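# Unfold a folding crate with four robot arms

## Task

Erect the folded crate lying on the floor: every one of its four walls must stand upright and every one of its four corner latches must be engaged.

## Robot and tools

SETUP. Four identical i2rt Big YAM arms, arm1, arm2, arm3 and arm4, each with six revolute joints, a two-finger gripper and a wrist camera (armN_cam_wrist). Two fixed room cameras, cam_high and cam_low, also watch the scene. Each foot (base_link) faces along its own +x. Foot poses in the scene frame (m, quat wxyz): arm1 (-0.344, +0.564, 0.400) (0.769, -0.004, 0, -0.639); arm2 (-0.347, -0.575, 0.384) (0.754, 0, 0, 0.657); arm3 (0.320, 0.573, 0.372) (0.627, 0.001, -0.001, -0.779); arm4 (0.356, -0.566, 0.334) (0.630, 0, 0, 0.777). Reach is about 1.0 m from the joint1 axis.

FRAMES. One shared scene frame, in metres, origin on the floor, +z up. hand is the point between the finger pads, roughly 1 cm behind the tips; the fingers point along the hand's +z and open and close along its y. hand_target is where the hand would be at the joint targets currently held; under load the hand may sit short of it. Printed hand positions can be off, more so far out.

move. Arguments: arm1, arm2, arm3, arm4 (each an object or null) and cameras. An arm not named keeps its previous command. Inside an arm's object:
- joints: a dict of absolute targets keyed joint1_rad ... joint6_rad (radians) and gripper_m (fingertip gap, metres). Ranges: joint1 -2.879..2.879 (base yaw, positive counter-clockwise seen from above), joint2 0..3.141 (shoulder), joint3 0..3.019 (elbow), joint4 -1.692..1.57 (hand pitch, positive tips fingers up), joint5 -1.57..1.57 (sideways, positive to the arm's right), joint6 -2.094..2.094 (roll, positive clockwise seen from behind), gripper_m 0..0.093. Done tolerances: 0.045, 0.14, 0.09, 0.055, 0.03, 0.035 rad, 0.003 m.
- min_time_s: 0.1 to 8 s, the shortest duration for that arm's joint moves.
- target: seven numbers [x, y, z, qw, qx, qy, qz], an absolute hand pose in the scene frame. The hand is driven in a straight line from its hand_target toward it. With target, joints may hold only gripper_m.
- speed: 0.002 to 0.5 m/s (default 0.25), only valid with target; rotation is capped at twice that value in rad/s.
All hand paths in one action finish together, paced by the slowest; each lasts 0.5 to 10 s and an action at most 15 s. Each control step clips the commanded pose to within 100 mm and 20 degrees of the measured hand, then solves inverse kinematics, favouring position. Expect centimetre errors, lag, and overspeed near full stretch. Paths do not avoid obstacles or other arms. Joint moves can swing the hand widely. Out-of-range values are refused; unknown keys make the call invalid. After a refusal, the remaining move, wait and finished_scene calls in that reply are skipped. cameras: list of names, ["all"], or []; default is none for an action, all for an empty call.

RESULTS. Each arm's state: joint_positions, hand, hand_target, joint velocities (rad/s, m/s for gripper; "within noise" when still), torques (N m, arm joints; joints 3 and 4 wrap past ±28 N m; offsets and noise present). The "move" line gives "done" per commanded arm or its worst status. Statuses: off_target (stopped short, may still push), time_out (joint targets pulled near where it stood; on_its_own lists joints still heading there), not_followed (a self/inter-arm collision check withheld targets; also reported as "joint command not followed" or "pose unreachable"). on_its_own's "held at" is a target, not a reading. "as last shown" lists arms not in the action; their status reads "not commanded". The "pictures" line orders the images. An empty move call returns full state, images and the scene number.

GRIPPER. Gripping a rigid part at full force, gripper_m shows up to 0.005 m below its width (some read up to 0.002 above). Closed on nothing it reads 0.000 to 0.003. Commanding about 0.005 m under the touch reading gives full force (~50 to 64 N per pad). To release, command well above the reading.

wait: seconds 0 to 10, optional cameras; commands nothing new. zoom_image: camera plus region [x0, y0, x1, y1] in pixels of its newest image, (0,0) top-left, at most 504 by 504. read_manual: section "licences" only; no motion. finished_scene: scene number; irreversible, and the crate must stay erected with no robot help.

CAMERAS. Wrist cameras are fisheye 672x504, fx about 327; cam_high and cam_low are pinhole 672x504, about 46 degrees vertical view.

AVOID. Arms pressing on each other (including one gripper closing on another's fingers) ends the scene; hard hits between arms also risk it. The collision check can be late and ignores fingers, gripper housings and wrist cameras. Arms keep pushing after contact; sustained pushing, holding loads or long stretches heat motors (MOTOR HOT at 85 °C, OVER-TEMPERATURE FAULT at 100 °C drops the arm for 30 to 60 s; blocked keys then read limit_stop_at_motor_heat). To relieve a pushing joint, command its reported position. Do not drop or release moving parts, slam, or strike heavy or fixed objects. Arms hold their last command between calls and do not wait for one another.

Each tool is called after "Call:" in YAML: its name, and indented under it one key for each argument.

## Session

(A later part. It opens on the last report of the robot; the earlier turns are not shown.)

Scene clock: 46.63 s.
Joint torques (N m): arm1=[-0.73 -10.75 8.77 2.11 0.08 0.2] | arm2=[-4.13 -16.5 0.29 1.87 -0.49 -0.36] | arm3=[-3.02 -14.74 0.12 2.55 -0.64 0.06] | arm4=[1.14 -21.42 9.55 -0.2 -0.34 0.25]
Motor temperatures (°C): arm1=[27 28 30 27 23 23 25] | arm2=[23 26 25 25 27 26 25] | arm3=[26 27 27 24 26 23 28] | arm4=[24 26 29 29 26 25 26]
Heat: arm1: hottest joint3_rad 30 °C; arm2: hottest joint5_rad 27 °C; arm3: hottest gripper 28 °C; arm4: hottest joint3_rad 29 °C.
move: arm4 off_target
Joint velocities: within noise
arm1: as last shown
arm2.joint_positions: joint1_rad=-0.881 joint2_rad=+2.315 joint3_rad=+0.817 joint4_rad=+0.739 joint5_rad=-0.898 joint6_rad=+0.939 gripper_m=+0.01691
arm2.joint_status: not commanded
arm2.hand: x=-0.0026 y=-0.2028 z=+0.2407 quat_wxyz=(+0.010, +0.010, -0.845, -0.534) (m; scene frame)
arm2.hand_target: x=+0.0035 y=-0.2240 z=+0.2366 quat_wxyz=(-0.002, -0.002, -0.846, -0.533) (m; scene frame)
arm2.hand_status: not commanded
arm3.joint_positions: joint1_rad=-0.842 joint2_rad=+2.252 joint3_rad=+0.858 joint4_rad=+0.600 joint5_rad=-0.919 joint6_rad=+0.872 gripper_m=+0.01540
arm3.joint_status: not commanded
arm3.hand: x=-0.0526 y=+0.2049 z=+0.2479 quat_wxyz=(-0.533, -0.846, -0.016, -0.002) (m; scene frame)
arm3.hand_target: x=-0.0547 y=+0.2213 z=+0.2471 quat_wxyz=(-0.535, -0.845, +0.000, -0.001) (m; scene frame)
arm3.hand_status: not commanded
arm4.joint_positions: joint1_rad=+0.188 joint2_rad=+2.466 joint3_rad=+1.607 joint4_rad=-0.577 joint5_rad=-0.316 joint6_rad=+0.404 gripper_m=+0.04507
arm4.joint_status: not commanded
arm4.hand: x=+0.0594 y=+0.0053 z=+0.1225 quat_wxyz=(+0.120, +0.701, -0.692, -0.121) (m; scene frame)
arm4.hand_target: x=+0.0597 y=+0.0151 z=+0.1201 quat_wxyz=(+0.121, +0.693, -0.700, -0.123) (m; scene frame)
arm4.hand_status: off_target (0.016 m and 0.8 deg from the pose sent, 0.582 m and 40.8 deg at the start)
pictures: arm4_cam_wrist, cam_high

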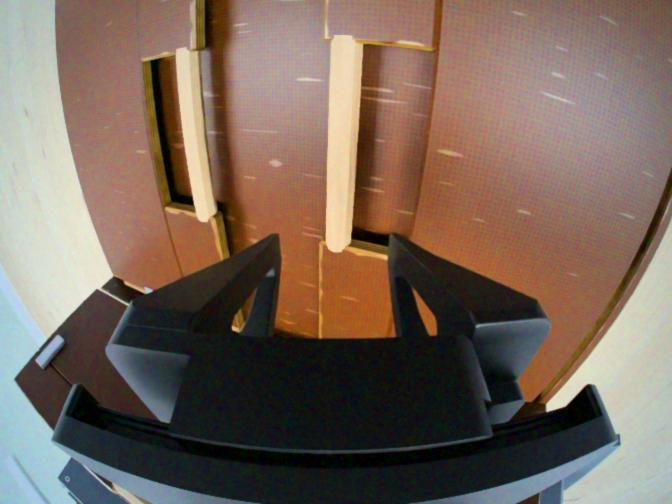

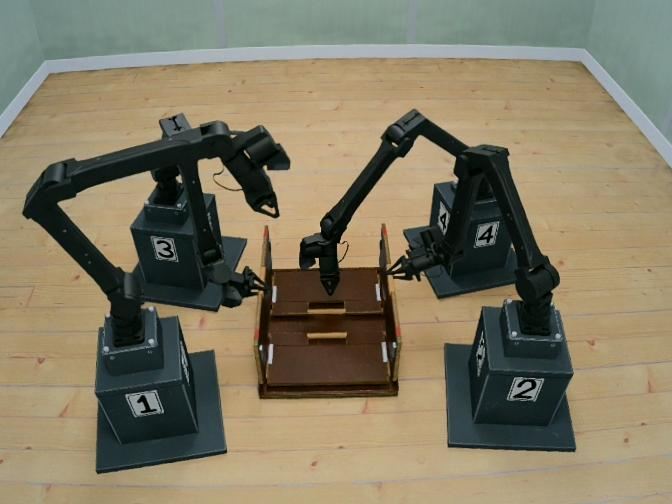

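Call:
move:
  arm4: {"target": [0.040, 0.036, 0.06, 0.123, 0.696, -0.696, -0.123], "speed": 0.15}
  cameras: ["arm4_cam_wrist"]

Call:
zoom_image:
  camera: "arm4_cam_wrist"
  region: [170, 50, 500, 310]

Scene clock: 49.60 s.
Joint torques (N m): arm1=[-0.44 -11.34 8.73 2.02 0.06 0.17] | arm2=[-4.13 -16.44 0.29 1.85 -0.49 -0.37] | arm3=[-3.19 -14.68 0.01 2.43 -0.62 0.08] | arm4=[2.37 -21.77 9.66 -0.21 -0.34 0.25]
Motor temperatures (°C): arm1=[27 28 30 26 23 23 25] | arm2=[23 26 25 25 27 26 25] | arm3=[26 27 27 24 27 23 28] | arm4=[24 26 29 29 26 25 26]
Heat: arm1: hottest joint3_rad 30 °C; arm2: hottest joint5_rad 27 °C; arm3: hottest gripper 28 °C; arm4: hottest joint3_rad 29 °C.
move: arm4 done
Joint velocities: within noise
arm1, arm2, arm3: as last shown
arm4.joint_positions: joint1_rad=+0.188 joint2_rad=+2.634 joint3_rad=+1.782 joint4_rad=-0.577 joint5_rad=-0.317 joint6_rad=+0.407 gripper_m=+0.04507
arm4.joint_status: not commanded
arm4.hand: x=+0.0478 y=+0.0323 z=+0.0650 quat_wxyz=(+0.120, +0.700, -0.693, -0.124) (m; scene frame)
arm4.hand_target: x=+0.0405 y=+0.0358 z=+0.0602 quat_wxyz=(+0.122, +0.697, -0.696, -0.124) (m; scene frame)
arm4.hand_status: done (0.010 m and 0.7 deg from the pose sent, 0.072 m and 0.8 deg at the start)
pictures: arm4_cam_wrist

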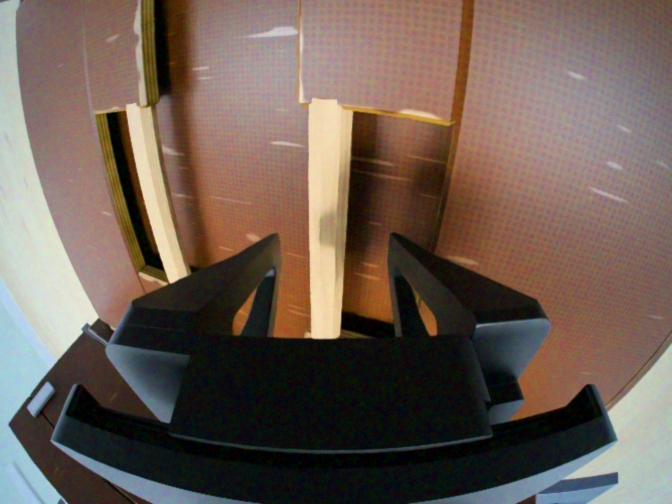

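Scaled by 1.527 from the camera's 672x504 image, which has a finer 960x720 frame.

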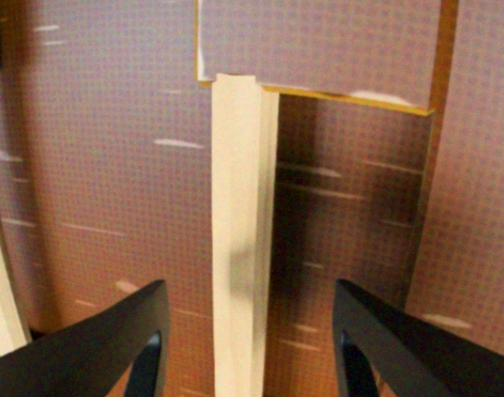

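Call:
move:
  arm4: {"target": [0.024, 0.035, 0.026, 0.123, 0.696, -0.696, -0.123], "speed": 0.08}
  cameras: []

Call:
move:
  arm4: {"joints": {"gripper_m": 0.012}}
  cameras: ["arm4_cam_wrist"]

Scene clock: 52.07 s.
Joint torques (N m): arm1=[-0.5 -10.93 8.79 2.25 0.09 0.19] | arm2=[-4.07 -16.5 0.31 1.87 -0.49 -0.37] | arm3=[-3.66 -14.97 0.08 2.58 -0.63 0.07] | arm4=[1.85 -21.66 9.7 0.53 -0.27 0.25]
Motor temperatures (°C): arm1=[27 28 30 26 23 23 25] | arm2=[23 26 25 25 27 26 25] | arm3=[26 27 27 24 27 23 28] | arm4=[24 26 30 29 26 25 26]
Heat: arm1: hottest joint3_rad 30 °C; arm2: hottest joint5_rad 27 °C; arm3: hottest gripper 28 °C; arm4: hottest joint3_rad 30 °C.
move: arm4 off_target
Joint velocities: within noise
arm1, arm2, arm3: as last shown
arm4.joint_positions: joint1_rad=+0.218 joint2_rad=+2.711 joint3_rad=+1.853 joint4_rad=-0.575 joint5_rad=-0.317 joint6_rad=+0.432 gripper_m=+0.04507
arm4.joint_status: not commanded
arm4.hand: x=+0.0273 y=+0.0276 z=+0.0350 quat_wxyz=(+0.124, +0.702, -0.691, -0.118) (m; scene frame)
arm4.hand_target: x=+0.0200 y=+0.0317 z=+0.0257 quat_wxyz=(+0.124, +0.699, -0.694, -0.122) (m; scene frame)
arm4.hand_status: off_target (0.012 m and 1.1 deg from the pose sent, 0.046 m and 0.7 deg at the start)
pictures: none
No camera images: "cameras" was empty.

Scene clock: 52.77 s.
Joint torques (N m): arm1=[-0.62 -10.99 8.8 2.21 0.08 0.19] | arm2=[-4.13 -16.5 0.31 1.88 -0.49 -0.37] | arm3=[-3.6 -14.74 0.09 2.63 -0.62 0.11] | arm4=[2.49 -22.12 9.69 0.5 -0.21 0.1]
Motor temperatures (°C): arm1=[27 28 30 26 23 23 25] | arm2=[23 26 25 25 27 26 25] | arm3=[26 27 27 24 27 23 28] | arm4=[24 26 29 29 26 25 26]
Heat: arm1: hottest joint3_rad 30 °C; arm2: hottest joint5_rad 27 °C; arm3: hottest gripper 28 °C; arm4: hottest joint3_rad 29 °C.
move: arm4 off_target
Joint velocities: within noise
arm1, arm2, arm3: as last shown
arm4.joint_positions: joint1_rad=+0.208 joint2_rad=+2.714 joint3_rad=+1.853 joint4_rad=-0.575 joint5_rad=-0.319 joint6_rad=+0.446 gripper_m=+0.01651
arm4.joint_status: gripper_m off_target (ended at +0.01654, target +0.01200)
arm4.hand: x=+0.0340 y=+0.0298 z=+0.0331 quat_wxyz=(+0.126, +0.693, -0.700, -0.117) (m; scene frame)
arm4.hand_target: x=+0.0252 y=+0.0346 z=+0.0259 quat_wxyz=(+0.123, +0.696, -0.697, -0.123) (m; scene frame)
arm4.hand_status: not commanded
pictures: arm4_cam_wrist

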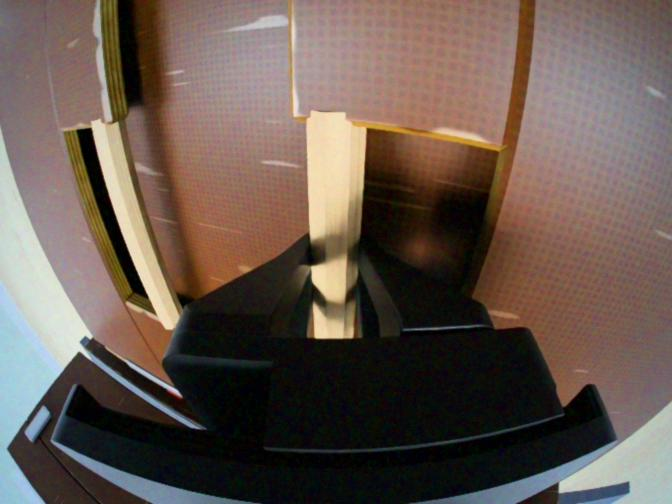

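Call:
move:
  arm4: {"target": [0.048, 0.034, 0.112, 0.171, 0.686, -0.686, -0.171], "speed": 0.12, "joints": {"gripper_m": 0.015}}
  cameras: []

Call:
move:
  arm4: {"target": [0.084, 0.034, 0.178, 0.23, 0.669, -0.669, -0.23], "speed": 0.12}
  cameras: ["cam_low"]

Call:
move:
  arm4: {"target": [0.139, 0.034, 0.222, 0.288, 0.646, -0.646, -0.288], "speed": 0.12}
  cameras: []

Call:
move:
  arm4: {"target": [0.207, 0.034, 0.243, 0.332, 0.624, -0.624, -0.332], "speed": 0.1}
  cameras: ["cam_low"]

Call:
move:
  arm4: {"target": [0.262, 0.034, 0.243, 0.354, 0.612, -0.612, -0.354], "speed": 0.07}
  cameras: []

Call:
move:
  arm4: {"target": [0.295, 0.034, 0.24, 0.354, 0.612, -0.612, -0.354], "speed": 0.06}
  cameras: ["cam_high"]

Call:
zoom_image:
  camera: "cam_high"
  region: [250, 200, 410, 300]

Scene clock: 56.30 s.
Joint torques (N m): arm1=[-0.21 -10.52 8.79 2.06 0.12 0.15] | arm2=[-4.13 -16.44 0.31 1.87 -0.49 -0.37] | arm3=[-3.49 -14.74 0.13 2.54 -0.65 0.07] | arm4=[1.14 -27.46 5.26 -0.61 -0.14 -0.17]
Motor temperatures (°C): arm1=[27 28 30 26 23 23 25] | arm2=[23 26 25 25 27 26 25] | arm3=[26 27 27 24 27 23 28] | arm4=[24 27 29 29 26 25 26]
Heat: arm1: hottest joint3_rad 30 °C; arm2: hottest joint5_rad 27 °C; arm3: hottest gripper 28 °C; arm4: hottest joint3_rad 29 °C.
move: arm4 off_target
Joint velocities: within noise
arm1, arm2, arm3: as last shown
arm4.joint_positions: joint1_rad=+0.163 joint2_rad=+2.593 joint3_rad=+1.725 joint4_rad=-0.517 joint5_rad=-0.470 joint6_rad=+0.424 gripper_m=+0.01650
arm4.joint_status: all done
arm4.hand: x=+0.0401 y=+0.0295 z=+0.0879 quat_wxyz=(+0.181, +0.682, -0.688, -0.172) (m; scene frame)
arm4.hand_target: x=+0.0449 y=+0.0352 z=+0.1112 quat_wxyz=(+0.174, +0.686, -0.684, -0.176) (m; scene frame)
arm4.hand_status: off_target (0.026 m and 1.2 deg from the pose sent, 0.080 m and 8.3 deg at the start)
pictures: none
No camera images: "cameras" was empty.

Scene clock: 57.60 s.
Joint torques (N m): arm1=[-0.32 -10.52 8.9 2.14 0.09 0.17] | arm2=[-4.13 -16.44 0.29 1.87 -0.49 -0.37] | arm3=[-3.72 -13.98 0.08 2.4 -0.66 0.08] | arm4=[0.79 -26.52 5.61 -1.07 -0.27 -0.28]
Motor temperatures (°C): arm1=[27 28 30 26 23 23 25] | arm2=[23 26 25 25 27 26 25] | arm3=[26 27 27 24 27 23 28] | arm4=[24 27 29 29 26 25 26]
Heat: arm1: hottest joint3_rad 30 °C; arm2: hottest joint5_rad 27 °C; arm3: hottest gripper 28 °C; arm4: hottest joint3_rad 29 °C.
move: arm4 off_target
Joint velocities: within noise
arm1, arm2, arm3: as last shown
arm4.joint_positions: joint1_rad=+0.085 joint2_rad=+2.455 joint3_rad=+1.601 joint4_rad=-0.509 joint5_rad=-0.632 joint6_rad=+0.364 gripper_m=+0.01670
arm4.joint_status: not commanded
arm4.hand: x=+0.0697 y=+0.0294 z=+0.1547 quat_wxyz=(+0.234, +0.668, -0.670, -0.225) (m; scene frame)
arm4.hand_target: x=+0.0780 y=+0.0323 z=+0.1767 quat_wxyz=(+0.228, +0.673, -0.666, -0.227) (m; scene frame)
arm4.hand_status: off_target (0.028 m and 0.8 deg from the pose sent, 0.100 m and 9.1 deg at the start)
pictures: cam_low

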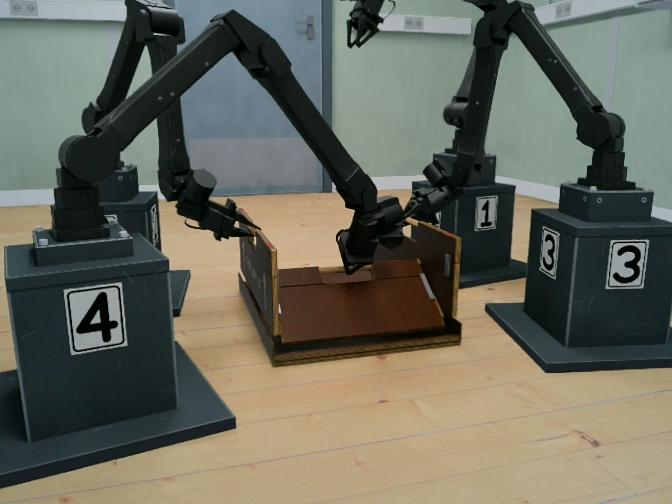

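Scene clock: 59.03 s.
Joint torques (N m): arm1=[-0.91 -10.17 8.83 2.03 0.12 0.18] | arm2=[-4.13 -16.44 0.31 1.87 -0.49 -0.37] | arm3=[-3.66 -14.86 -0.06 2.37 -0.62 0.05] | arm4=[-0.32 -24.82 6.06 -0.87 -0.24 -0.27]
Motor temperatures (°C): arm1=[27 28 31 26 23 23 25] | arm2=[23 26 25 25 27 26 25] | arm3=[26 27 27 24 27 23 28] | arm4=[24 27 29 29 26 25 26]
Heat: arm1: hottest joint3_rad 31 °C; arm2: hottest joint5_rad 27 °C; arm3: hottest gripper 28 °C; arm4: hottest joint3_rad 29 °C.
move: arm4 off_target
Joint velocities: within noise
arm1.joint_positions: joint1_rad=+0.014 joint2_rad=+1.209 joint3_rad=+1.301 joint4_rad=-1.213 joint5_rad=+0.000 joint6_rad=-0.011 gripper_m=+0.04507
arm1.joint_status: not commanded
arm1.hand: x=-0.2559 y=+0.1354 z=+0.7223 quat_wxyz=(-0.171, -0.613, -0.758, +0.146) (m; scene frame)
arm1.hand_target: x=-0.2572 y=+0.1320 z=+0.7224 quat_wxyz=(-0.176, -0.618, -0.752, +0.148) (m; scene frame)
arm1.hand_status: not commanded
arm2, arm3: as last shown
arm4.joint_positions: joint1_rad=-0.033 joint2_rad=+2.375 joint3_rad=+1.535 joint4_rad=-0.568 joint5_rad=-0.846 joint6_rad=+0.245 gripper_m=+0.01674
arm4.joint_status: not commanded
arm4.hand: x=+0.1192 y=+0.0291 z=+0.2074 quat_wxyz=(+0.303, +0.644, -0.642, -0.285) (m; scene frame)
arm4.hand_target: x=+0.1364 y=+0.0343 z=+0.2227 quat_wxyz=(+0.292, +0.644, -0.645, -0.290) (m; scene frame)
arm4.hand_status: off_target (0.025 m and 1.8 deg from the pose sent, 0.097 m and 10.2 deg at the start)
pictures: none
No camera images: "cameras" was empty.

Scene clock: 60.57 s.
Joint torques (N m): arm1=[-0.62 -11.05 8.76 2.18 0.1 0.19] | arm2=[-4.13 -16.44 0.32 1.87 -0.49 -0.37] | arm3=[-3.08 -14.74 0.06 2.51 -0.62 0.08] | arm4=[-0.5 -21.95 7.61 -0.77 -0.01 -0.28]
Motor temperatures (°C): arm1=[27 28 31 26 23 23 25] | arm2=[23 26 25 25 27 26 25] | arm3=[26 27 27 24 27 23 28] | arm4=[24 27 29 29 26 25 26]
Heat: arm1: hottest joint3_rad 31 °C; arm2: hottest joint5_rad 27 °C; arm3: hottest gripper 28 °C; arm4: hottest joint3_rad 29 °C.
move: arm4 off_target
Joint velocities: within noise
arm1, arm2, arm3: as last shown
arm4.joint_positions: joint1_rad=-0.170 joint2_rad=+2.345 joint3_rad=+1.530 joint4_rad=-0.736 joint5_rad=-0.997 joint6_rad=+0.044 gripper_m=+0.01650
arm4.joint_status: not commanded
arm4.hand: x=+0.1876 y=+0.0285 z=+0.2422 quat_wxyz=(+0.345, +0.623, -0.619, -0.331) (m; scene frame)
arm4.hand_target: x=+0.2064 y=+0.0348 z=+0.2438 quat_wxyz=(+0.332, +0.624, -0.624, -0.333) (m; scene frame)
arm4.hand_status: off_target (0.020 m and 1.6 deg from the pose sent, 0.095 m and 7.0 deg at the start)
pictures: cam_low

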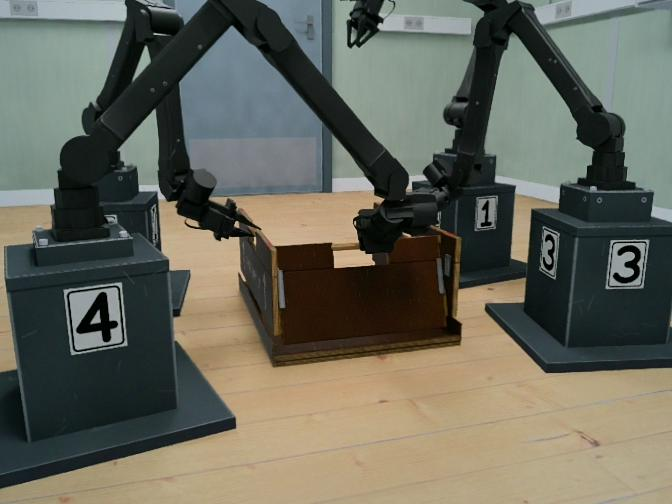

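Scene clock: 62.23 s.
Joint torques (N m): arm1=[-0.03 -11.16 8.85 2.18 0.1 0.21] | arm2=[-4.13 -16.5 0.31 1.85 -0.49 -0.37] | arm3=[-3.43 -14.56 0.03 2.37 -0.6 0.11] | arm4=[-1.38 -20.07 8.76 -1.35 0.14 -0.44]
Motor temperatures (°C): arm1=[27 28 31 26 23 23 25] | arm2=[23 26 25 25 27 26 25] | arm3=[26 27 27 24 27 23 28] | arm4=[24 27 29 29 26 25 27]
Heat: arm1: hottest joint3_rad 31 °C; arm2: hottest joint5_rad 27 °C; arm3: hottest gripper 28 °C; arm4: hottest joint3_rad 29 °C.
move: arm4 off_target
Joint velocities: within noise
arm1: as last shown
arm2.joint_positions: joint1_rad=-0.881 joint2_rad=+2.315 joint3_rad=+0.817 joint4_rad=+0.739 joint5_rad=-0.898 joint6_rad=+0.939 gripper_m=+0.01691
arm2.joint_status: not commanded
arm2.hand: x=-0.0026 y=-0.2028 z=+0.2407 quat_wxyz=(+0.010, +0.010, -0.845, -0.534) (m; scene frame)
arm2.hand_target: x=+0.0035 y=-0.2240 z=+0.2366 quat_wxyz=(-0.002, -0.002, -0.846, -0.533) (m; scene frame)
arm2.hand_status: not commanded
arm3.joint_positions: joint1_rad=-0.842 joint2_rad=+2.252 joint3_rad=+0.858 joint4_rad=+0.600 joint5_rad=-0.919 joint6_rad=+0.872 gripper_m=+0.01540
arm3.joint_status: not commanded
arm3.hand: x=-0.0526 y=+0.2049 z=+0.2479 quat_wxyz=(-0.533, -0.846, -0.016, -0.002) (m; scene frame)
arm3.hand_target: x=-0.0547 y=+0.2213 z=+0.2471 quat_wxyz=(-0.535, -0.845, +0.000, -0.001) (m; scene frame)
arm3.hand_status: not commanded
arm4.joint_positions: joint1_rad=-0.260 joint2_rad=+2.369 joint3_rad=+1.575 joint4_rad=-0.911 joint5_rad=-1.067 joint6_rad=-0.140 gripper_m=+0.01627
arm4.joint_status: not commanded
arm4.hand: x=+0.2351 y=+0.0278 z=+0.2516 quat_wxyz=(+0.367, +0.610, -0.605, -0.355) (m; scene frame)
arm4.hand_target: x=+0.2611 y=+0.0338 z=+0.2429 quat_wxyz=(+0.354, +0.611, -0.612, -0.356) (m; scene frame)
arm4.hand_status: off_target (0.029 m and 1.7 deg from the pose sent, 0.075 m and 3.2 deg at the start)
pictures: none
No camera images: "cameras" was empty.

Scene clock: 63.53 s.
Joint torques (N m): arm1=[-1.08 -10.99 8.65 2.11 0.13 0.16] | arm2=[-4.13 -16.44 0.29 1.85 -0.47 -0.37] | arm3=[-3.25 -14.45 0.05 2.47 -0.64 0.05] | arm4=[-2.49 -20.07 8.95 -1.42 0.6 -0.47]
Motor temperatures (°C): arm1=[27 28 31 26 23 23 25] | arm2=[23 26 25 25 27 26 25] | arm3=[26 27 26 24 27 23 28] | arm4=[24 27 29 29 26 25 27]
Heat: arm1: hottest joint3_rad 31 °C; arm2: hottest joint5_rad 27 °C; arm3: hottest gripper 28 °C; arm4: hottest joint3_rad 29 °C.
move: arm4 off_target
Joint velocities: within noise
arm1: as last shown
arm2.joint_positions: joint1_rad=-0.881 joint2_rad=+2.315 joint3_rad=+0.817 joint4_rad=+0.739 joint5_rad=-0.900 joint6_rad=+0.939 gripper_m=+0.01691
arm2.joint_status: not commanded
arm2.hand: x=-0.0029 y=-0.2028 z=+0.2409 quat_wxyz=(+0.010, +0.010, -0.845, -0.535) (m; scene frame)
arm2.hand_target: x=+0.0033 y=-0.2239 z=+0.2368 quat_wxyz=(-0.002, -0.002, -0.846, -0.533) (m; scene frame)
arm2.hand_status: not commanded
arm3.joint_positions: joint1_rad=-0.842 joint2_rad=+2.252 joint3_rad=+0.858 joint4_rad=+0.602 joint5_rad=-0.919 joint6_rad=+0.874 gripper_m=+0.01540
arm3.joint_status: not commanded
arm3.hand: x=-0.0528 y=+0.2048 z=+0.2481 quat_wxyz=(-0.533, -0.846, -0.016, -0.002) (m; scene frame)
arm3.hand_target: x=-0.0548 y=+0.2213 z=+0.2472 quat_wxyz=(-0.535, -0.845, +0.000, -0.001) (m; scene frame)
arm3.hand_status: not commanded
arm4.joint_positions: joint1_rad=-0.299 joint2_rad=+2.389 joint3_rad=+1.615 joint4_rad=-1.022 joint5_rad=-1.067 joint6_rad=-0.242 gripper_m=+0.01626
arm4.joint_status: not commanded
arm4.hand: x=+0.2575 y=+0.0276 z=+0.2532 quat_wxyz=(+0.372, +0.611, -0.601, -0.356) (m; scene frame)
arm4.hand_target: x=+0.2934 y=+0.0327 z=+0.2412 quat_wxyz=(+0.354, +0.612, -0.612, -0.355) (m; scene frame)
arm4.hand_status: off_target (0.040 m and 2.4 deg from the pose sent, 0.061 m and 1.7 deg at the start)
pictures: cam_high

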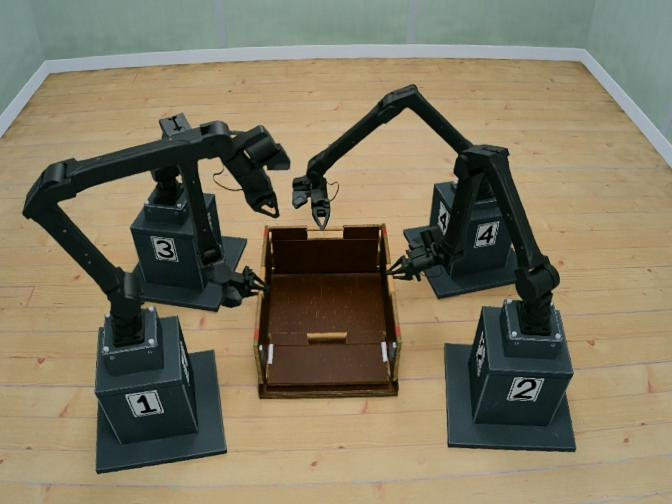

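Scaled by 3.150 from the camera's 672x504 image, which has a finer 960x720 frame.

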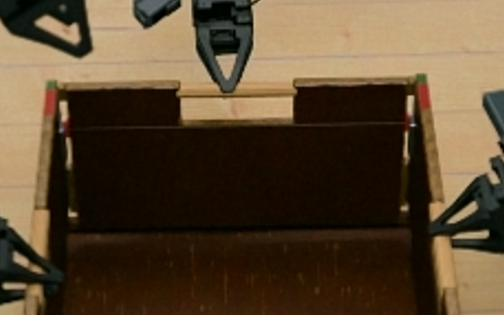

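Call:
move:
  arm4: {"target": [0.317, 0.034, 0.238, 0.354, 0.612, -0.612, -0.354], "speed": 0.06}
  cameras: []

Call:
move:
  arm3: {"target": [-0.053, 0.175, 0.25, 0.535, 0.845, 0, 0], "speed": 0.06}
  arm2: {"target": [0.0, -0.175, 0.24, 0, 0, 0.845, 0.535], "speed": 0.06}
  cameras: ["cam_high"]

Call:
zoom_image:
  camera: "cam_high"
  region: [250, 200, 410, 300]

Call:
move:
  arm3: {"target": [-0.053, 0.217, 0.248, 0.535, 0.845, 0, 0], "speed": 0.1}
  arm2: {"target": [0.0, -0.217, 0.24, 0, 0, 0.845, 0.535], "speed": 0.1}
  arm4: {"target": [0.222, 0.034, 0.245, 0.36, 0.614, -0.603, -0.358], "speed": 0.1}
  cameras: ["cam_high"]

Call:
zoom_image:
  camera: "cam_high"
  region: [250, 200, 410, 300]

Scene clock: 67.57 s.
Joint torques (N m): arm1=[-0.44 -10.93 8.83 2.1 0.1 0.18] | arm2=[-4.07 -16.44 0.29 1.85 -0.47 -0.37] | arm3=[-3.49 -14.45 -0.06 2.44 -0.61 0.06] | arm4=[-5.13 -20.13 8.69 -1.65 0.88 -0.62]
Motor temperatures (°C): arm1=[27 28 31 26 23 23 25] | arm2=[23 26 25 25 27 26 25] | arm3=[26 27 26 24 27 23 28] | arm4=[24 28 29 29 26 25 27]
Heat: arm1: hottest joint3_rad 31 °C; arm2: hottest joint5_rad 27 °C; arm3: hottest gripper 28 °C; arm4: hottest joint3_rad 29 °C.
move: arm4 off_target
Joint velocities: within noise
arm1, arm2, arm3: as last shown
arm4.joint_positions: joint1_rad=-0.300 joint2_rad=+2.404 joint3_rad=+1.642 joint4_rad=-1.075 joint5_rad=-1.066 joint6_rad=-0.285 gripper_m=+0.01626
arm4.joint_status: not commanded
arm4.hand: x=+0.2586 y=+0.0278 z=+0.2530 quat_wxyz=(+0.378, +0.616, -0.595, -0.352) (m; scene frame)
arm4.hand_target: x=+0.3146 y=+0.0313 z=+0.2389 quat_wxyz=(+0.353, +0.611, -0.613, -0.355) (m; scene frame)
arm4.hand_status: off_target (0.061 m and 3.4 deg from the pose sent, 0.062 m and 2.4 deg at the start)
pictures: none
No camera images: "cameras" was empty.

Scene clock: 68.90 s.
Joint torques (N m): arm1=[-0.32 -11.05 8.8 2 0.1 0.18] | arm2=[3.25 -16.03 4.15 2.13 1.05 0.31] | arm3=[2.32 -13.63 3.52 3.14 0.63 0.7] | arm4=[-5.07 -20.07 8.59 -1.69 0.88 -0.65]
Motor temperatures (°C): arm1=[27 28 31 26 23 23 25] | arm2=[23 26 25 25 27 26 25] | arm3=[26 27 26 24 27 23 28] | arm4=[24 28 29 29 27 25 27]
Heat: arm1: hottest joint3_rad 31 °C; arm2: hottest joint5_rad 27 °C; arm3: hottest gripper 28 °C; arm4: hottest joint3_rad 29 °C.
move: arm2 off_target; arm3 off_target
Joint velocities: within noise
arm1: as last shown
arm2.joint_positions: joint1_rad=-0.870 joint2_rad=+2.318 joint3_rad=+0.814 joint4_rad=+0.769 joint5_rad=-0.874 joint6_rad=+0.976 gripper_m=+0.01691
arm2.joint_status: not commanded
arm2.hand: x=-0.0019 y=-0.1994 z=+0.2407 quat_wxyz=(+0.005, -0.001, -0.846, -0.534) (m; scene frame)
arm2.hand_target: x=+0.0020 y=-0.1790 z=+0.2409 quat_wxyz=(-0.002, +0.002, -0.844, -0.537) (m; scene frame)
arm2.hand_status: off_target (0.024 m and 0.6 deg from the pose sent, 0.028 m and 1.7 deg at the start)
arm3.joint_positions: joint1_rad=-0.831 joint2_rad=+2.252 joint3_rad=+0.855 joint4_rad=+0.622 joint5_rad=-0.896 joint6_rad=+0.895 gripper_m=+0.01540
arm3.joint_status: not commanded
arm3.hand: x=-0.0528 y=+0.2013 z=+0.2478 quat_wxyz=(-0.530, -0.848, -0.011, +0.003) (m; scene frame)
arm3.hand_target: x=-0.0536 y=+0.1798 z=+0.2506 quat_wxyz=(-0.535, -0.845, -0.003, +0.000) (m; scene frame)
arm3.hand_status: off_target (0.026 m and 1.4 deg from the pose sent, 0.030 m and 1.9 deg at the start)
arm4.joint_positions: joint1_rad=-0.300 joint2_rad=+2.404 joint3_rad=+1.642 joint4_rad=-1.077 joint5_rad=-1.066 joint6_rad=-0.285 gripper_m=+0.01626
arm4.joint_status: not commanded
arm4.hand: x=+0.2585 y=+0.0275 z=+0.2530 quat_wxyz=(+0.378, +0.615, -0.595, -0.352) (m; scene frame)
arm4.hand_target: x=+0.3145 y=+0.0311 z=+0.2390 quat_wxyz=(+0.353, +0.611, -0.613, -0.355) (m; scene frame)
arm4.hand_status: not commanded
pictures: cam_high

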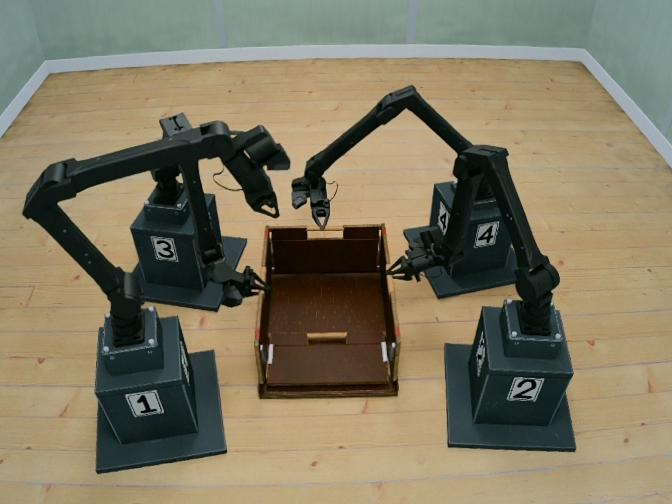

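Scaled by 3.150 from the camera's 672x504 image, which has a finer 960x720 frame.

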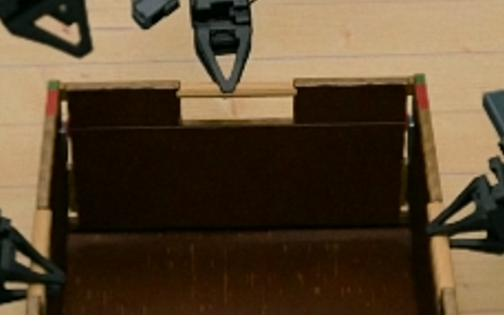

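Scene clock: 70.63 s.
Joint torques (N m): arm1=[-0.79 -10.58 9.01 1.98 0.11 0.16] | arm2=[-1.96 -17.08 0.69 1.22 -0.59 -0.32] | arm3=[-2.26 -14.51 0.35 2.21 -0.66 0.04] | arm4=[4.95 -20.42 7.56 1.81 -0.24 0.43]
Motor temperatures (°C): arm1=[27 28 31 26 23 23 25] | arm2=[23 26 25 25 27 26 25] | arm3=[26 27 26 24 27 23 28] | arm4=[24 28 29 29 27 25 27]
Heat: arm1: hottest joint3_rad 31 °C; arm2: hottest joint5_rad 27 °C; arm3: hottest gripper 28 °C; arm4: hottest joint3_rad 29 °C.
move: arm2 off_target; arm3 off_target; arm4 off_target
Joint velocities: within noise
arm1: as last shown
arm2.joint_positions: joint1_rad=-0.876 joint2_rad=+2.318 joint3_rad=+0.809 joint4_rad=+0.769 joint5_rad=-0.883 joint6_rad=+0.964 gripper_m=+0.01690
arm2.joint_status: not commanded
arm2.hand: x=-0.0029 y=-0.2024 z=+0.2408 quat_wxyz=(+0.005, +0.003, -0.845, -0.535) (m; scene frame)
arm2.hand_target: x=-0.0029 y=-0.2134 z=+0.2395 quat_wxyz=(+0.003, -0.001, -0.846, -0.533) (m; scene frame)
arm2.hand_status: off_target (0.015 m and 0.7 deg from the pose sent, 0.018 m and 0.6 deg at the start)
arm3.joint_positions: joint1_rad=-0.834 joint2_rad=+2.254 joint3_rad=+0.854 joint4_rad=+0.622 joint5_rad=-0.902 joint6_rad=+0.891 gripper_m=+0.01540
arm3.joint_status: not commanded
arm3.hand: x=-0.0521 y=+0.2027 z=+0.2474 quat_wxyz=(-0.531, -0.847, -0.012, +0.002) (m; scene frame)
arm3.hand_target: x=-0.0503 y=+0.2134 z=+0.2468 quat_wxyz=(-0.533, -0.846, -0.002, -0.001) (m; scene frame)
arm3.hand_status: off_target (0.014 m and 1.5 deg from the pose sent, 0.016 m and 1.4 deg at the start)
arm4.joint_positions: joint1_rad=-0.291 joint2_rad=+2.363 joint3_rad=+1.563 joint4_rad=-0.908 joint5_rad=-1.070 joint6_rad=-0.150 gripper_m=+0.01626
arm4.joint_status: not commanded
arm4.hand: x=+0.2528 y=+0.0279 z=+0.2525 quat_wxyz=(+0.362, +0.603, -0.612, -0.363) (m; scene frame)
arm4.hand_target: x=+0.2295 y=+0.0315 z=+0.2443 quat_wxyz=(+0.359, +0.614, -0.606, -0.356) (m; scene frame)
arm4.hand_status: off_target (0.032 m and 1.8 deg from the pose sent, 0.038 m and 2.4 deg at the start)
pictures: cam_high

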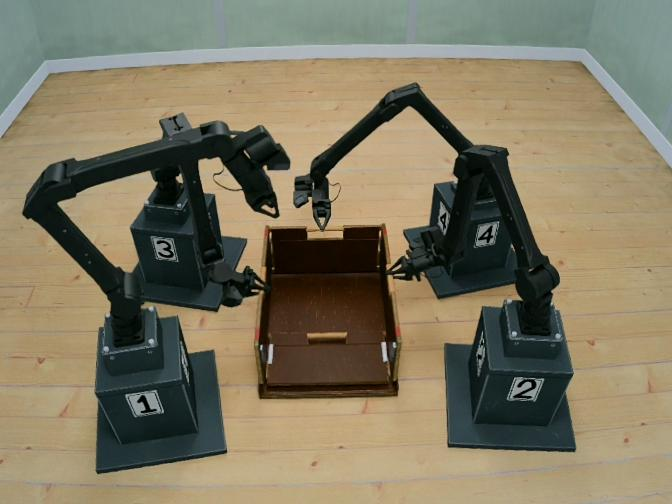

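Scaled by 3.150 from the camera's 672x504 image, which has a finer 960x720 frame.

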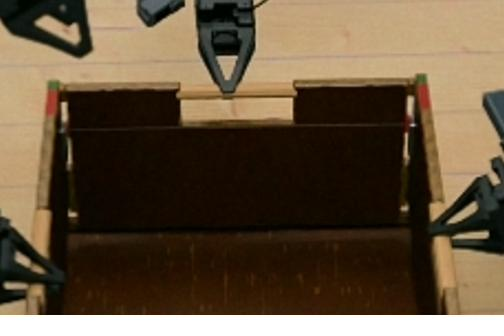

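Call:
move:
  arm4: {"target": [0.254, 0.033, 0.246, 0.36, 0.607, -0.608, -0.362], "speed": 0.1, "joints": {"gripper_m": 0.05}}
  cameras: []

Call:
move:
  arm4: {"target": [0.37, 0.033, 0.33, 0.354, 0.612, -0.612, -0.354], "speed": 0.2}
  cameras: []

Call:
move:
  arm1: {"target": [-0.10, -0.015, 0.114, 0.123, 0.696, 0.696, 0.123], "speed": 0.35}
  cameras: ["arm1_cam_wrist","cam_high"]

Call:
zoom_image:
  camera: "arm1_cam_wrist"
  region: [170, 50, 500, 310]

Scene clock: 73.53 s.
Joint torques (N m): arm1=[-0.5 -10.58 8.9 2.18 0.09 0.21] | arm2=[-1.9 -17.14 0.66 1.24 -0.59 -0.32] | arm3=[-1.73 -14.39 0.47 2.14 -0.53 0.07] | arm4=[1.38 -19.78 9.02 -0.75 -0.73 -0.19]
Motor temperatures (°C): arm1=[27 28 31 26 23 23 25] | arm2=[23 26 25 25 27 26 25] | arm3=[26 27 26 24 27 23 28] | arm4=[24 28 29 29 26 25 27]
Heat: arm1: hottest joint3_rad 31 °C; arm2: hottest joint5_rad 27 °C; arm3: hottest gripper 28 °C; arm4: hottest joint3_rad 29 °C.
move: arm4 done
Joint velocities: within noise
arm1, arm2: as last shown
arm3.joint_positions: joint1_rad=-0.837 joint2_rad=+2.254 joint3_rad=+0.852 joint4_rad=+0.623 joint5_rad=-0.905 joint6_rad=+0.888 gripper_m=+0.01540
arm3.joint_status: not commanded
arm3.hand: x=-0.0523 y=+0.2040 z=+0.2476 quat_wxyz=(-0.532, -0.847, -0.012, +0.003) (m; scene frame)
arm3.hand_target: x=-0.0507 y=+0.2129 z=+0.2471 quat_wxyz=(-0.533, -0.846, -0.003, +0.000) (m; scene frame)
arm3.hand_status: not commanded
arm4.joint_positions: joint1_rad=-0.286 joint2_rad=+2.363 joint3_rad=+1.564 joint4_rad=-0.911 joint5_rad=-1.063 joint6_rad=-0.140 gripper_m=+0.04995
arm4.joint_status: all done
arm4.hand: x=+0.2507 y=+0.0274 z=+0.2518 quat_wxyz=(+0.363, +0.602, -0.615, -0.357) (m; scene frame)
arm4.hand_target: x=+0.2533 y=+0.0332 z=+0.2460 quat_wxyz=(+0.361, +0.606, -0.611, -0.360) (m; scene frame)
arm4.hand_status: done (0.009 m and 1.2 deg from the pose sent, 0.008 m and 0.7 deg at the start)
pictures: none
No camera images: "cameras" was empty.

Scene clock: 75.37 s.
Joint torques (N m): arm1=[-0.79 -10.93 8.81 1.92 0.07 0.15] | arm2=[-2.02 -17.08 0.66 1.25 -0.6 -0.32] | arm3=[-1.73 -15.09 0.4 2.13 -0.51 0.04] | arm4=[2.08 -20.13 10.89 -1.33 -0.46 -0.19]
Motor temperatures (°C): arm1=[27 28 31 26 23 23 25] | arm2=[23 26 25 25 27 26 26] | arm3=[26 27 26 24 27 23 28] | arm4=[24 28 29 29 26 25 27]
Heat: arm1: hottest joint3_rad 31 °C; arm2: hottest joint5_rad 27 °C; arm3: hottest gripper 28 °C; arm4: hottest joint3_rad 29 °C.
move: arm4 done
Joint velocities: within noise
arm1.joint_positions: joint1_rad=+0.014 joint2_rad=+1.209 joint3_rad=+1.301 joint4_rad=-1.213 joint5_rad=+0.000 joint6_rad=-0.011 gripper_m=+0.04507
arm1.joint_status: not commanded
arm1.hand: x=-0.2559 y=+0.1354 z=+0.7223 quat_wxyz=(-0.171, -0.613, -0.758, +0.146) (m; scene frame)
arm1.hand_target: x=-0.2572 y=+0.1320 z=+0.7224 quat_wxyz=(-0.176, -0.618, -0.752, +0.148) (m; scene frame)
arm1.hand_status: not commanded
arm2, arm3: as last shown
arm4.joint_positions: joint1_rad=-0.474 joint2_rad=+2.309 joint3_rad=+1.715 joint4_rad=-1.408 joint5_rad=-0.997 joint6_rad=-0.487 gripper_m=+0.04995
arm4.joint_status: not commanded
arm4.hand: x=+0.3659 y=+0.0246 z=+0.3323 quat_wxyz=(+0.358, +0.606, -0.616, -0.354) (m; scene frame)
arm4.hand_target: x=+0.3661 y=+0.0340 z=+0.3297 quat_wxyz=(+0.353, +0.615, -0.608, -0.356) (m; scene frame)
arm4.hand_status: done (0.010 m and 1.0 deg from the pose sent, 0.143 m and 1.6 deg at the start)
pictures: none
No camera images: "cameras" was empty.

Scene clock: 78.37 s.
Joint torques (N m): arm1=[1.14 -25.17 6.75 0.34 -0.16 0.15] | arm2=[-1.9 -17.14 0.69 1.22 -0.59 -0.32] | arm3=[-2.14 -14.86 0.53 2.22 -0.54 0.04] | arm4=[2.14 -20.19 10.89 -1.39 -0.46 -0.21]
Motor temperatures (°C): arm1=[27 28 31 26 23 23 25] | arm2=[23 27 25 25 27 26 26] | arm3=[26 27 26 24 27 23 28] | arm4=[24 28 30 29 26 25 27]
Heat: arm1: hottest joint3_rad 31 °C; arm2: hottest joint2_rad 27 °C; arm3: hottest gripper 28 °C; arm4: hottest joint3_rad 30 °C.
move: arm1 off_target
Joint velocities: within noise
arm1.joint_positions: joint1_rad=+0.119 joint2_rad=+2.588 joint3_rad=+1.583 joint4_rad=-0.468 joint5_rad=-0.328 joint6_rad=+0.328 gripper_m=+0.04506
arm1.joint_status: not commanded
arm1.hand: x=-0.1112 y=-0.0007 z=+0.1136 quat_wxyz=(-0.117, -0.700, -0.694, -0.120) (m; scene frame)
arm1.hand_target: x=-0.1028 y=-0.0084 z=+0.1143 quat_wxyz=(-0.121, -0.700, -0.694, -0.119) (m; scene frame)
arm1.hand_status: off_target (0.018 m and 1.0 deg from the pose sent, 0.646 m and 33.6 deg at the start)
arm2, arm3: as last shown
arm4.joint_positions: joint1_rad=-0.481 joint2_rad=+2.309 joint3_rad=+1.715 joint4_rad=-1.408 joint5_rad=-0.997 joint6_rad=-0.487 gripper_m=+0.04995
arm4.joint_status: not commanded
arm4.hand: x=+0.3704 y=+0.0245 z=+0.3323 quat_wxyz=(+0.357, +0.603, -0.618, -0.355) (m; scene frame)
arm4.hand_target: x=+0.3707 y=+0.0339 z=+0.3297 quat_wxyz=(+0.352, +0.613, -0.611, -0.357) (m; scene frame)
arm4.hand_status: not commanded
pictures: arm1_cam_wrist, cam_high

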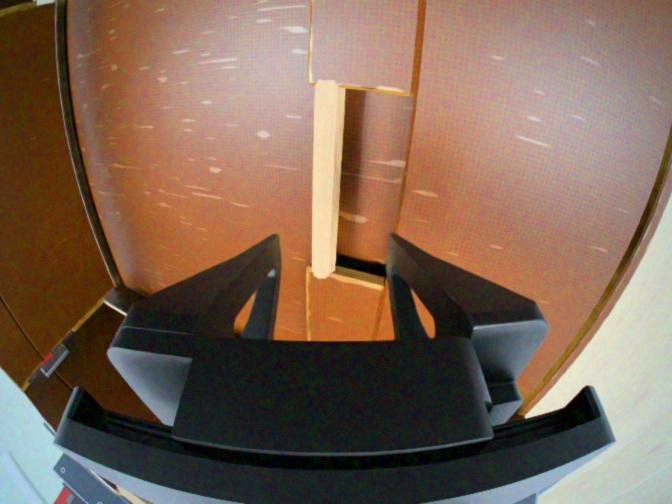

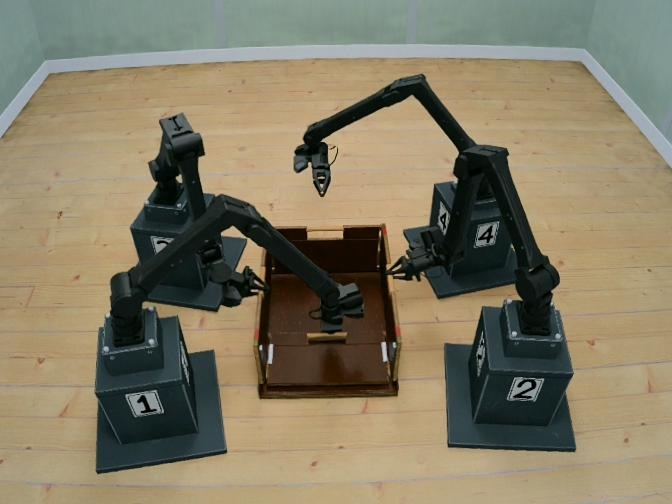

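Scaled by 1.527 from the camera's 672x504 image, which has a finer 960x720 frame.

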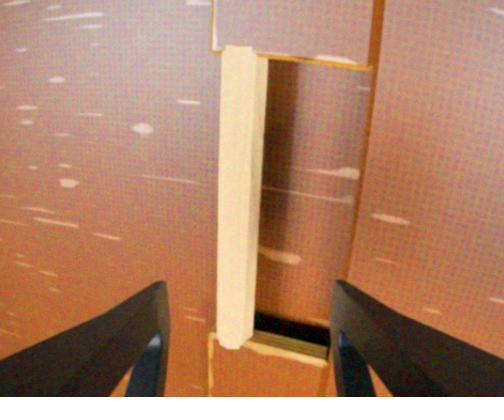

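Call:
move:
  arm1: {"target": [-0.078, -0.018, 0.064, 0.123, 0.696, 0.696, 0.123], "speed": 0.15}
  cameras: ["arm1_cam_wrist"]

Call:
zoom_image:
  camera: "arm1_cam_wrist"
  region: [170, 50, 500, 310]

Scene clock: 80.87 s.
Joint torques (N m): arm1=[0.09 -25.47 6.86 0.85 -0.15 0.18] | arm2=[-1.9 -17.08 0.68 1.24 -0.6 -0.32] | arm3=[-2.08 -14.68 0.4 2.19 -0.52 0.03] | arm4=[2.08 -20.19 10.89 -1.37 -0.46 -0.21]
Motor temperatures (°C): arm1=[27 29 31 26 23 23 25] | arm2=[23 27 24 25 27 26 26] | arm3=[26 27 26 24 27 23 28] | arm4=[24 29 30 29 26 25 27]
Heat: arm1: hottest joint3_rad 31 °C; arm2: hottest joint2_rad 27 °C; arm3: hottest gripper 28 °C; arm4: hottest joint3_rad 30 °C.
move: arm1 off_target
Joint velocities: within noise
arm1.joint_positions: joint1_rad=+0.154 joint2_rad=+2.722 joint3_rad=+1.720 joint4_rad=-0.466 joint5_rad=-0.334 joint6_rad=+0.353 gripper_m=+0.04506
arm1.joint_status: not commanded
arm1.hand: x=-0.0850 y=-0.0086 z=+0.0657 quat_wxyz=(-0.116, -0.695, -0.698, -0.125) (m; scene frame)
arm1.hand_target: x=-0.0783 y=-0.0177 z=+0.0642 quat_wxyz=(-0.123, -0.696, -0.696, -0.123) (m; scene frame)
arm1.hand_status: off_target (0.012 m and 0.8 deg from the pose sent, 0.062 m and 1.0 deg at the start)
arm2, arm3, arm4: as last shown
pictures: arm1_cam_wrist

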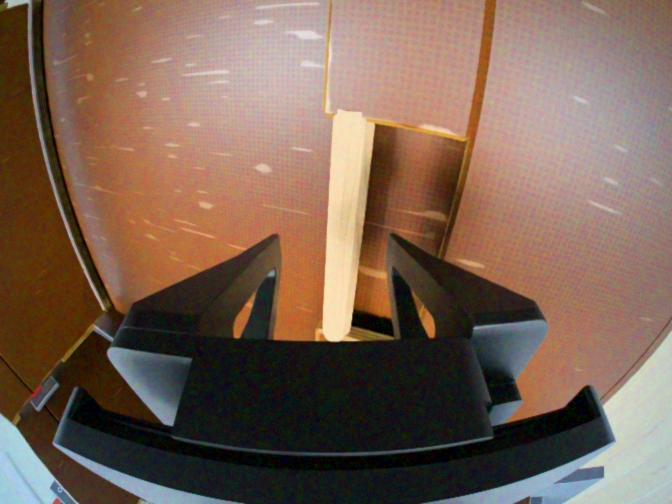

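Scaled by 1.527 from the camera's 672x504 image, which has a finer 960x720 frame.

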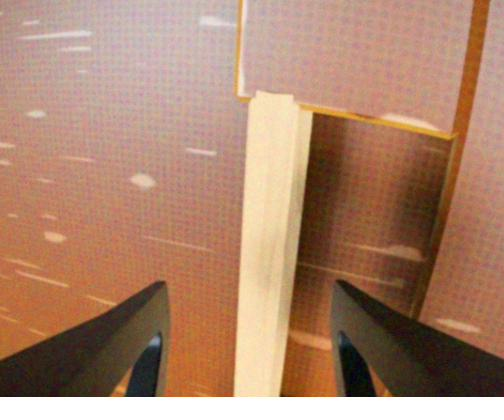

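Call:
move:
  arm1: {"target": [-0.069, -0.018, 0.031, 0.123, 0.696, 0.696, 0.123], "speed": 0.08}
  cameras: []

Call:
move:
  arm1: {"joints": {"gripper_m": 0.012}}
  cameras: ["arm1_cam_wrist"]

Scene clock: 83.27 s.
Joint torques (N m): arm1=[0.62 -24.94 6.94 1.29 -0.06 0.13] | arm2=[-1.9 -17.14 0.7 1.24 -0.6 -0.32] | arm3=[-2.14 -14.62 0.28 2.25 -0.53 0.05] | arm4=[2.08 -20.19 10.91 -1.39 -0.46 -0.21]
Motor temperatures (°C): arm1=[27 29 31 26 23 23 25] | arm2=[23 27 24 25 27 26 26] | arm3=[26 27 26 24 27 23 28] | arm4=[24 29 30 29 26 25 27]
Heat: arm1: hottest joint3_rad 31 °C; arm2: hottest joint2_rad 27 °C; arm3: hottest gripper 28 °C; arm4: hottest joint3_rad 30 °C.
move: arm1 off_target
Joint velocities: within noise
arm1.joint_positions: joint1_rad=+0.165 joint2_rad=+2.800 joint3_rad=+1.790 joint4_rad=-0.457 joint5_rad=-0.334 joint6_rad=+0.368 gripper_m=+0.04506
arm1.joint_status: not commanded
arm1.hand: x=-0.0777 y=-0.0097 z=+0.0346 quat_wxyz=(-0.115, -0.697, -0.697, -0.126) (m; scene frame)
arm1.hand_target: x=-0.0693 y=-0.0177 z=+0.0314 quat_wxyz=(-0.124, -0.697, -0.696, -0.123) (m; scene frame)
arm1.hand_status: off_target (0.013 m and 0.9 deg from the pose sent, 0.039 m and 0.8 deg at the start)
arm2, arm3, arm4: as last shown
pictures: none
No camera images: "cameras" was empty.

Scene clock: 84.07 s.
Joint torques (N m): arm1=[0.26 -25 6.94 1.06 0.02 -0.01] | arm2=[-1.96 -17.14 0.68 1.24 -0.6 -0.31] | arm3=[-1.55 -14.56 0.49 2.19 -0.53 0.06] | arm4=[2.08 -20.13 10.89 -1.39 -0.46 -0.21]
Motor temperatures (°C): arm1=[27 29 31 26 23 23 25] | arm2=[23 27 24 25 27 26 26] | arm3=[26 27 26 24 27 23 28] | arm4=[24 29 30 29 26 25 27]
Heat: arm1: hottest joint3_rad 31 °C; arm2: hottest joint2_rad 27 °C; arm3: hottest gripper 28 °C; arm4: hottest joint3_rad 30 °C.
move: arm1 off_target
Joint velocities: within noise
arm1.joint_positions: joint1_rad=+0.160 joint2_rad=+2.803 joint3_rad=+1.790 joint4_rad=-0.457 joint5_rad=-0.335 joint6_rad=+0.387 gripper_m=+0.01662
arm1.joint_status: gripper_m off_target (ended at +0.01664, target +0.01200)
arm1.hand: x=-0.0806 y=-0.0094 z=+0.0329 quat_wxyz=(-0.113, -0.705, -0.688, -0.128) (m; scene frame)
arm1.hand_target: x=-0.0721 y=-0.0186 z=+0.0308 quat_wxyz=(-0.124, -0.698, -0.695, -0.123) (m; scene frame)
arm1.hand_status: not commanded
arm2, arm3, arm4: as last shown
pictures: arm1_cam_wrist

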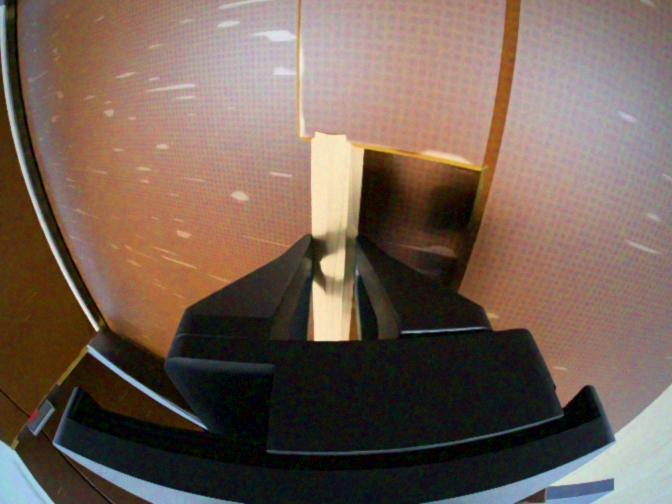

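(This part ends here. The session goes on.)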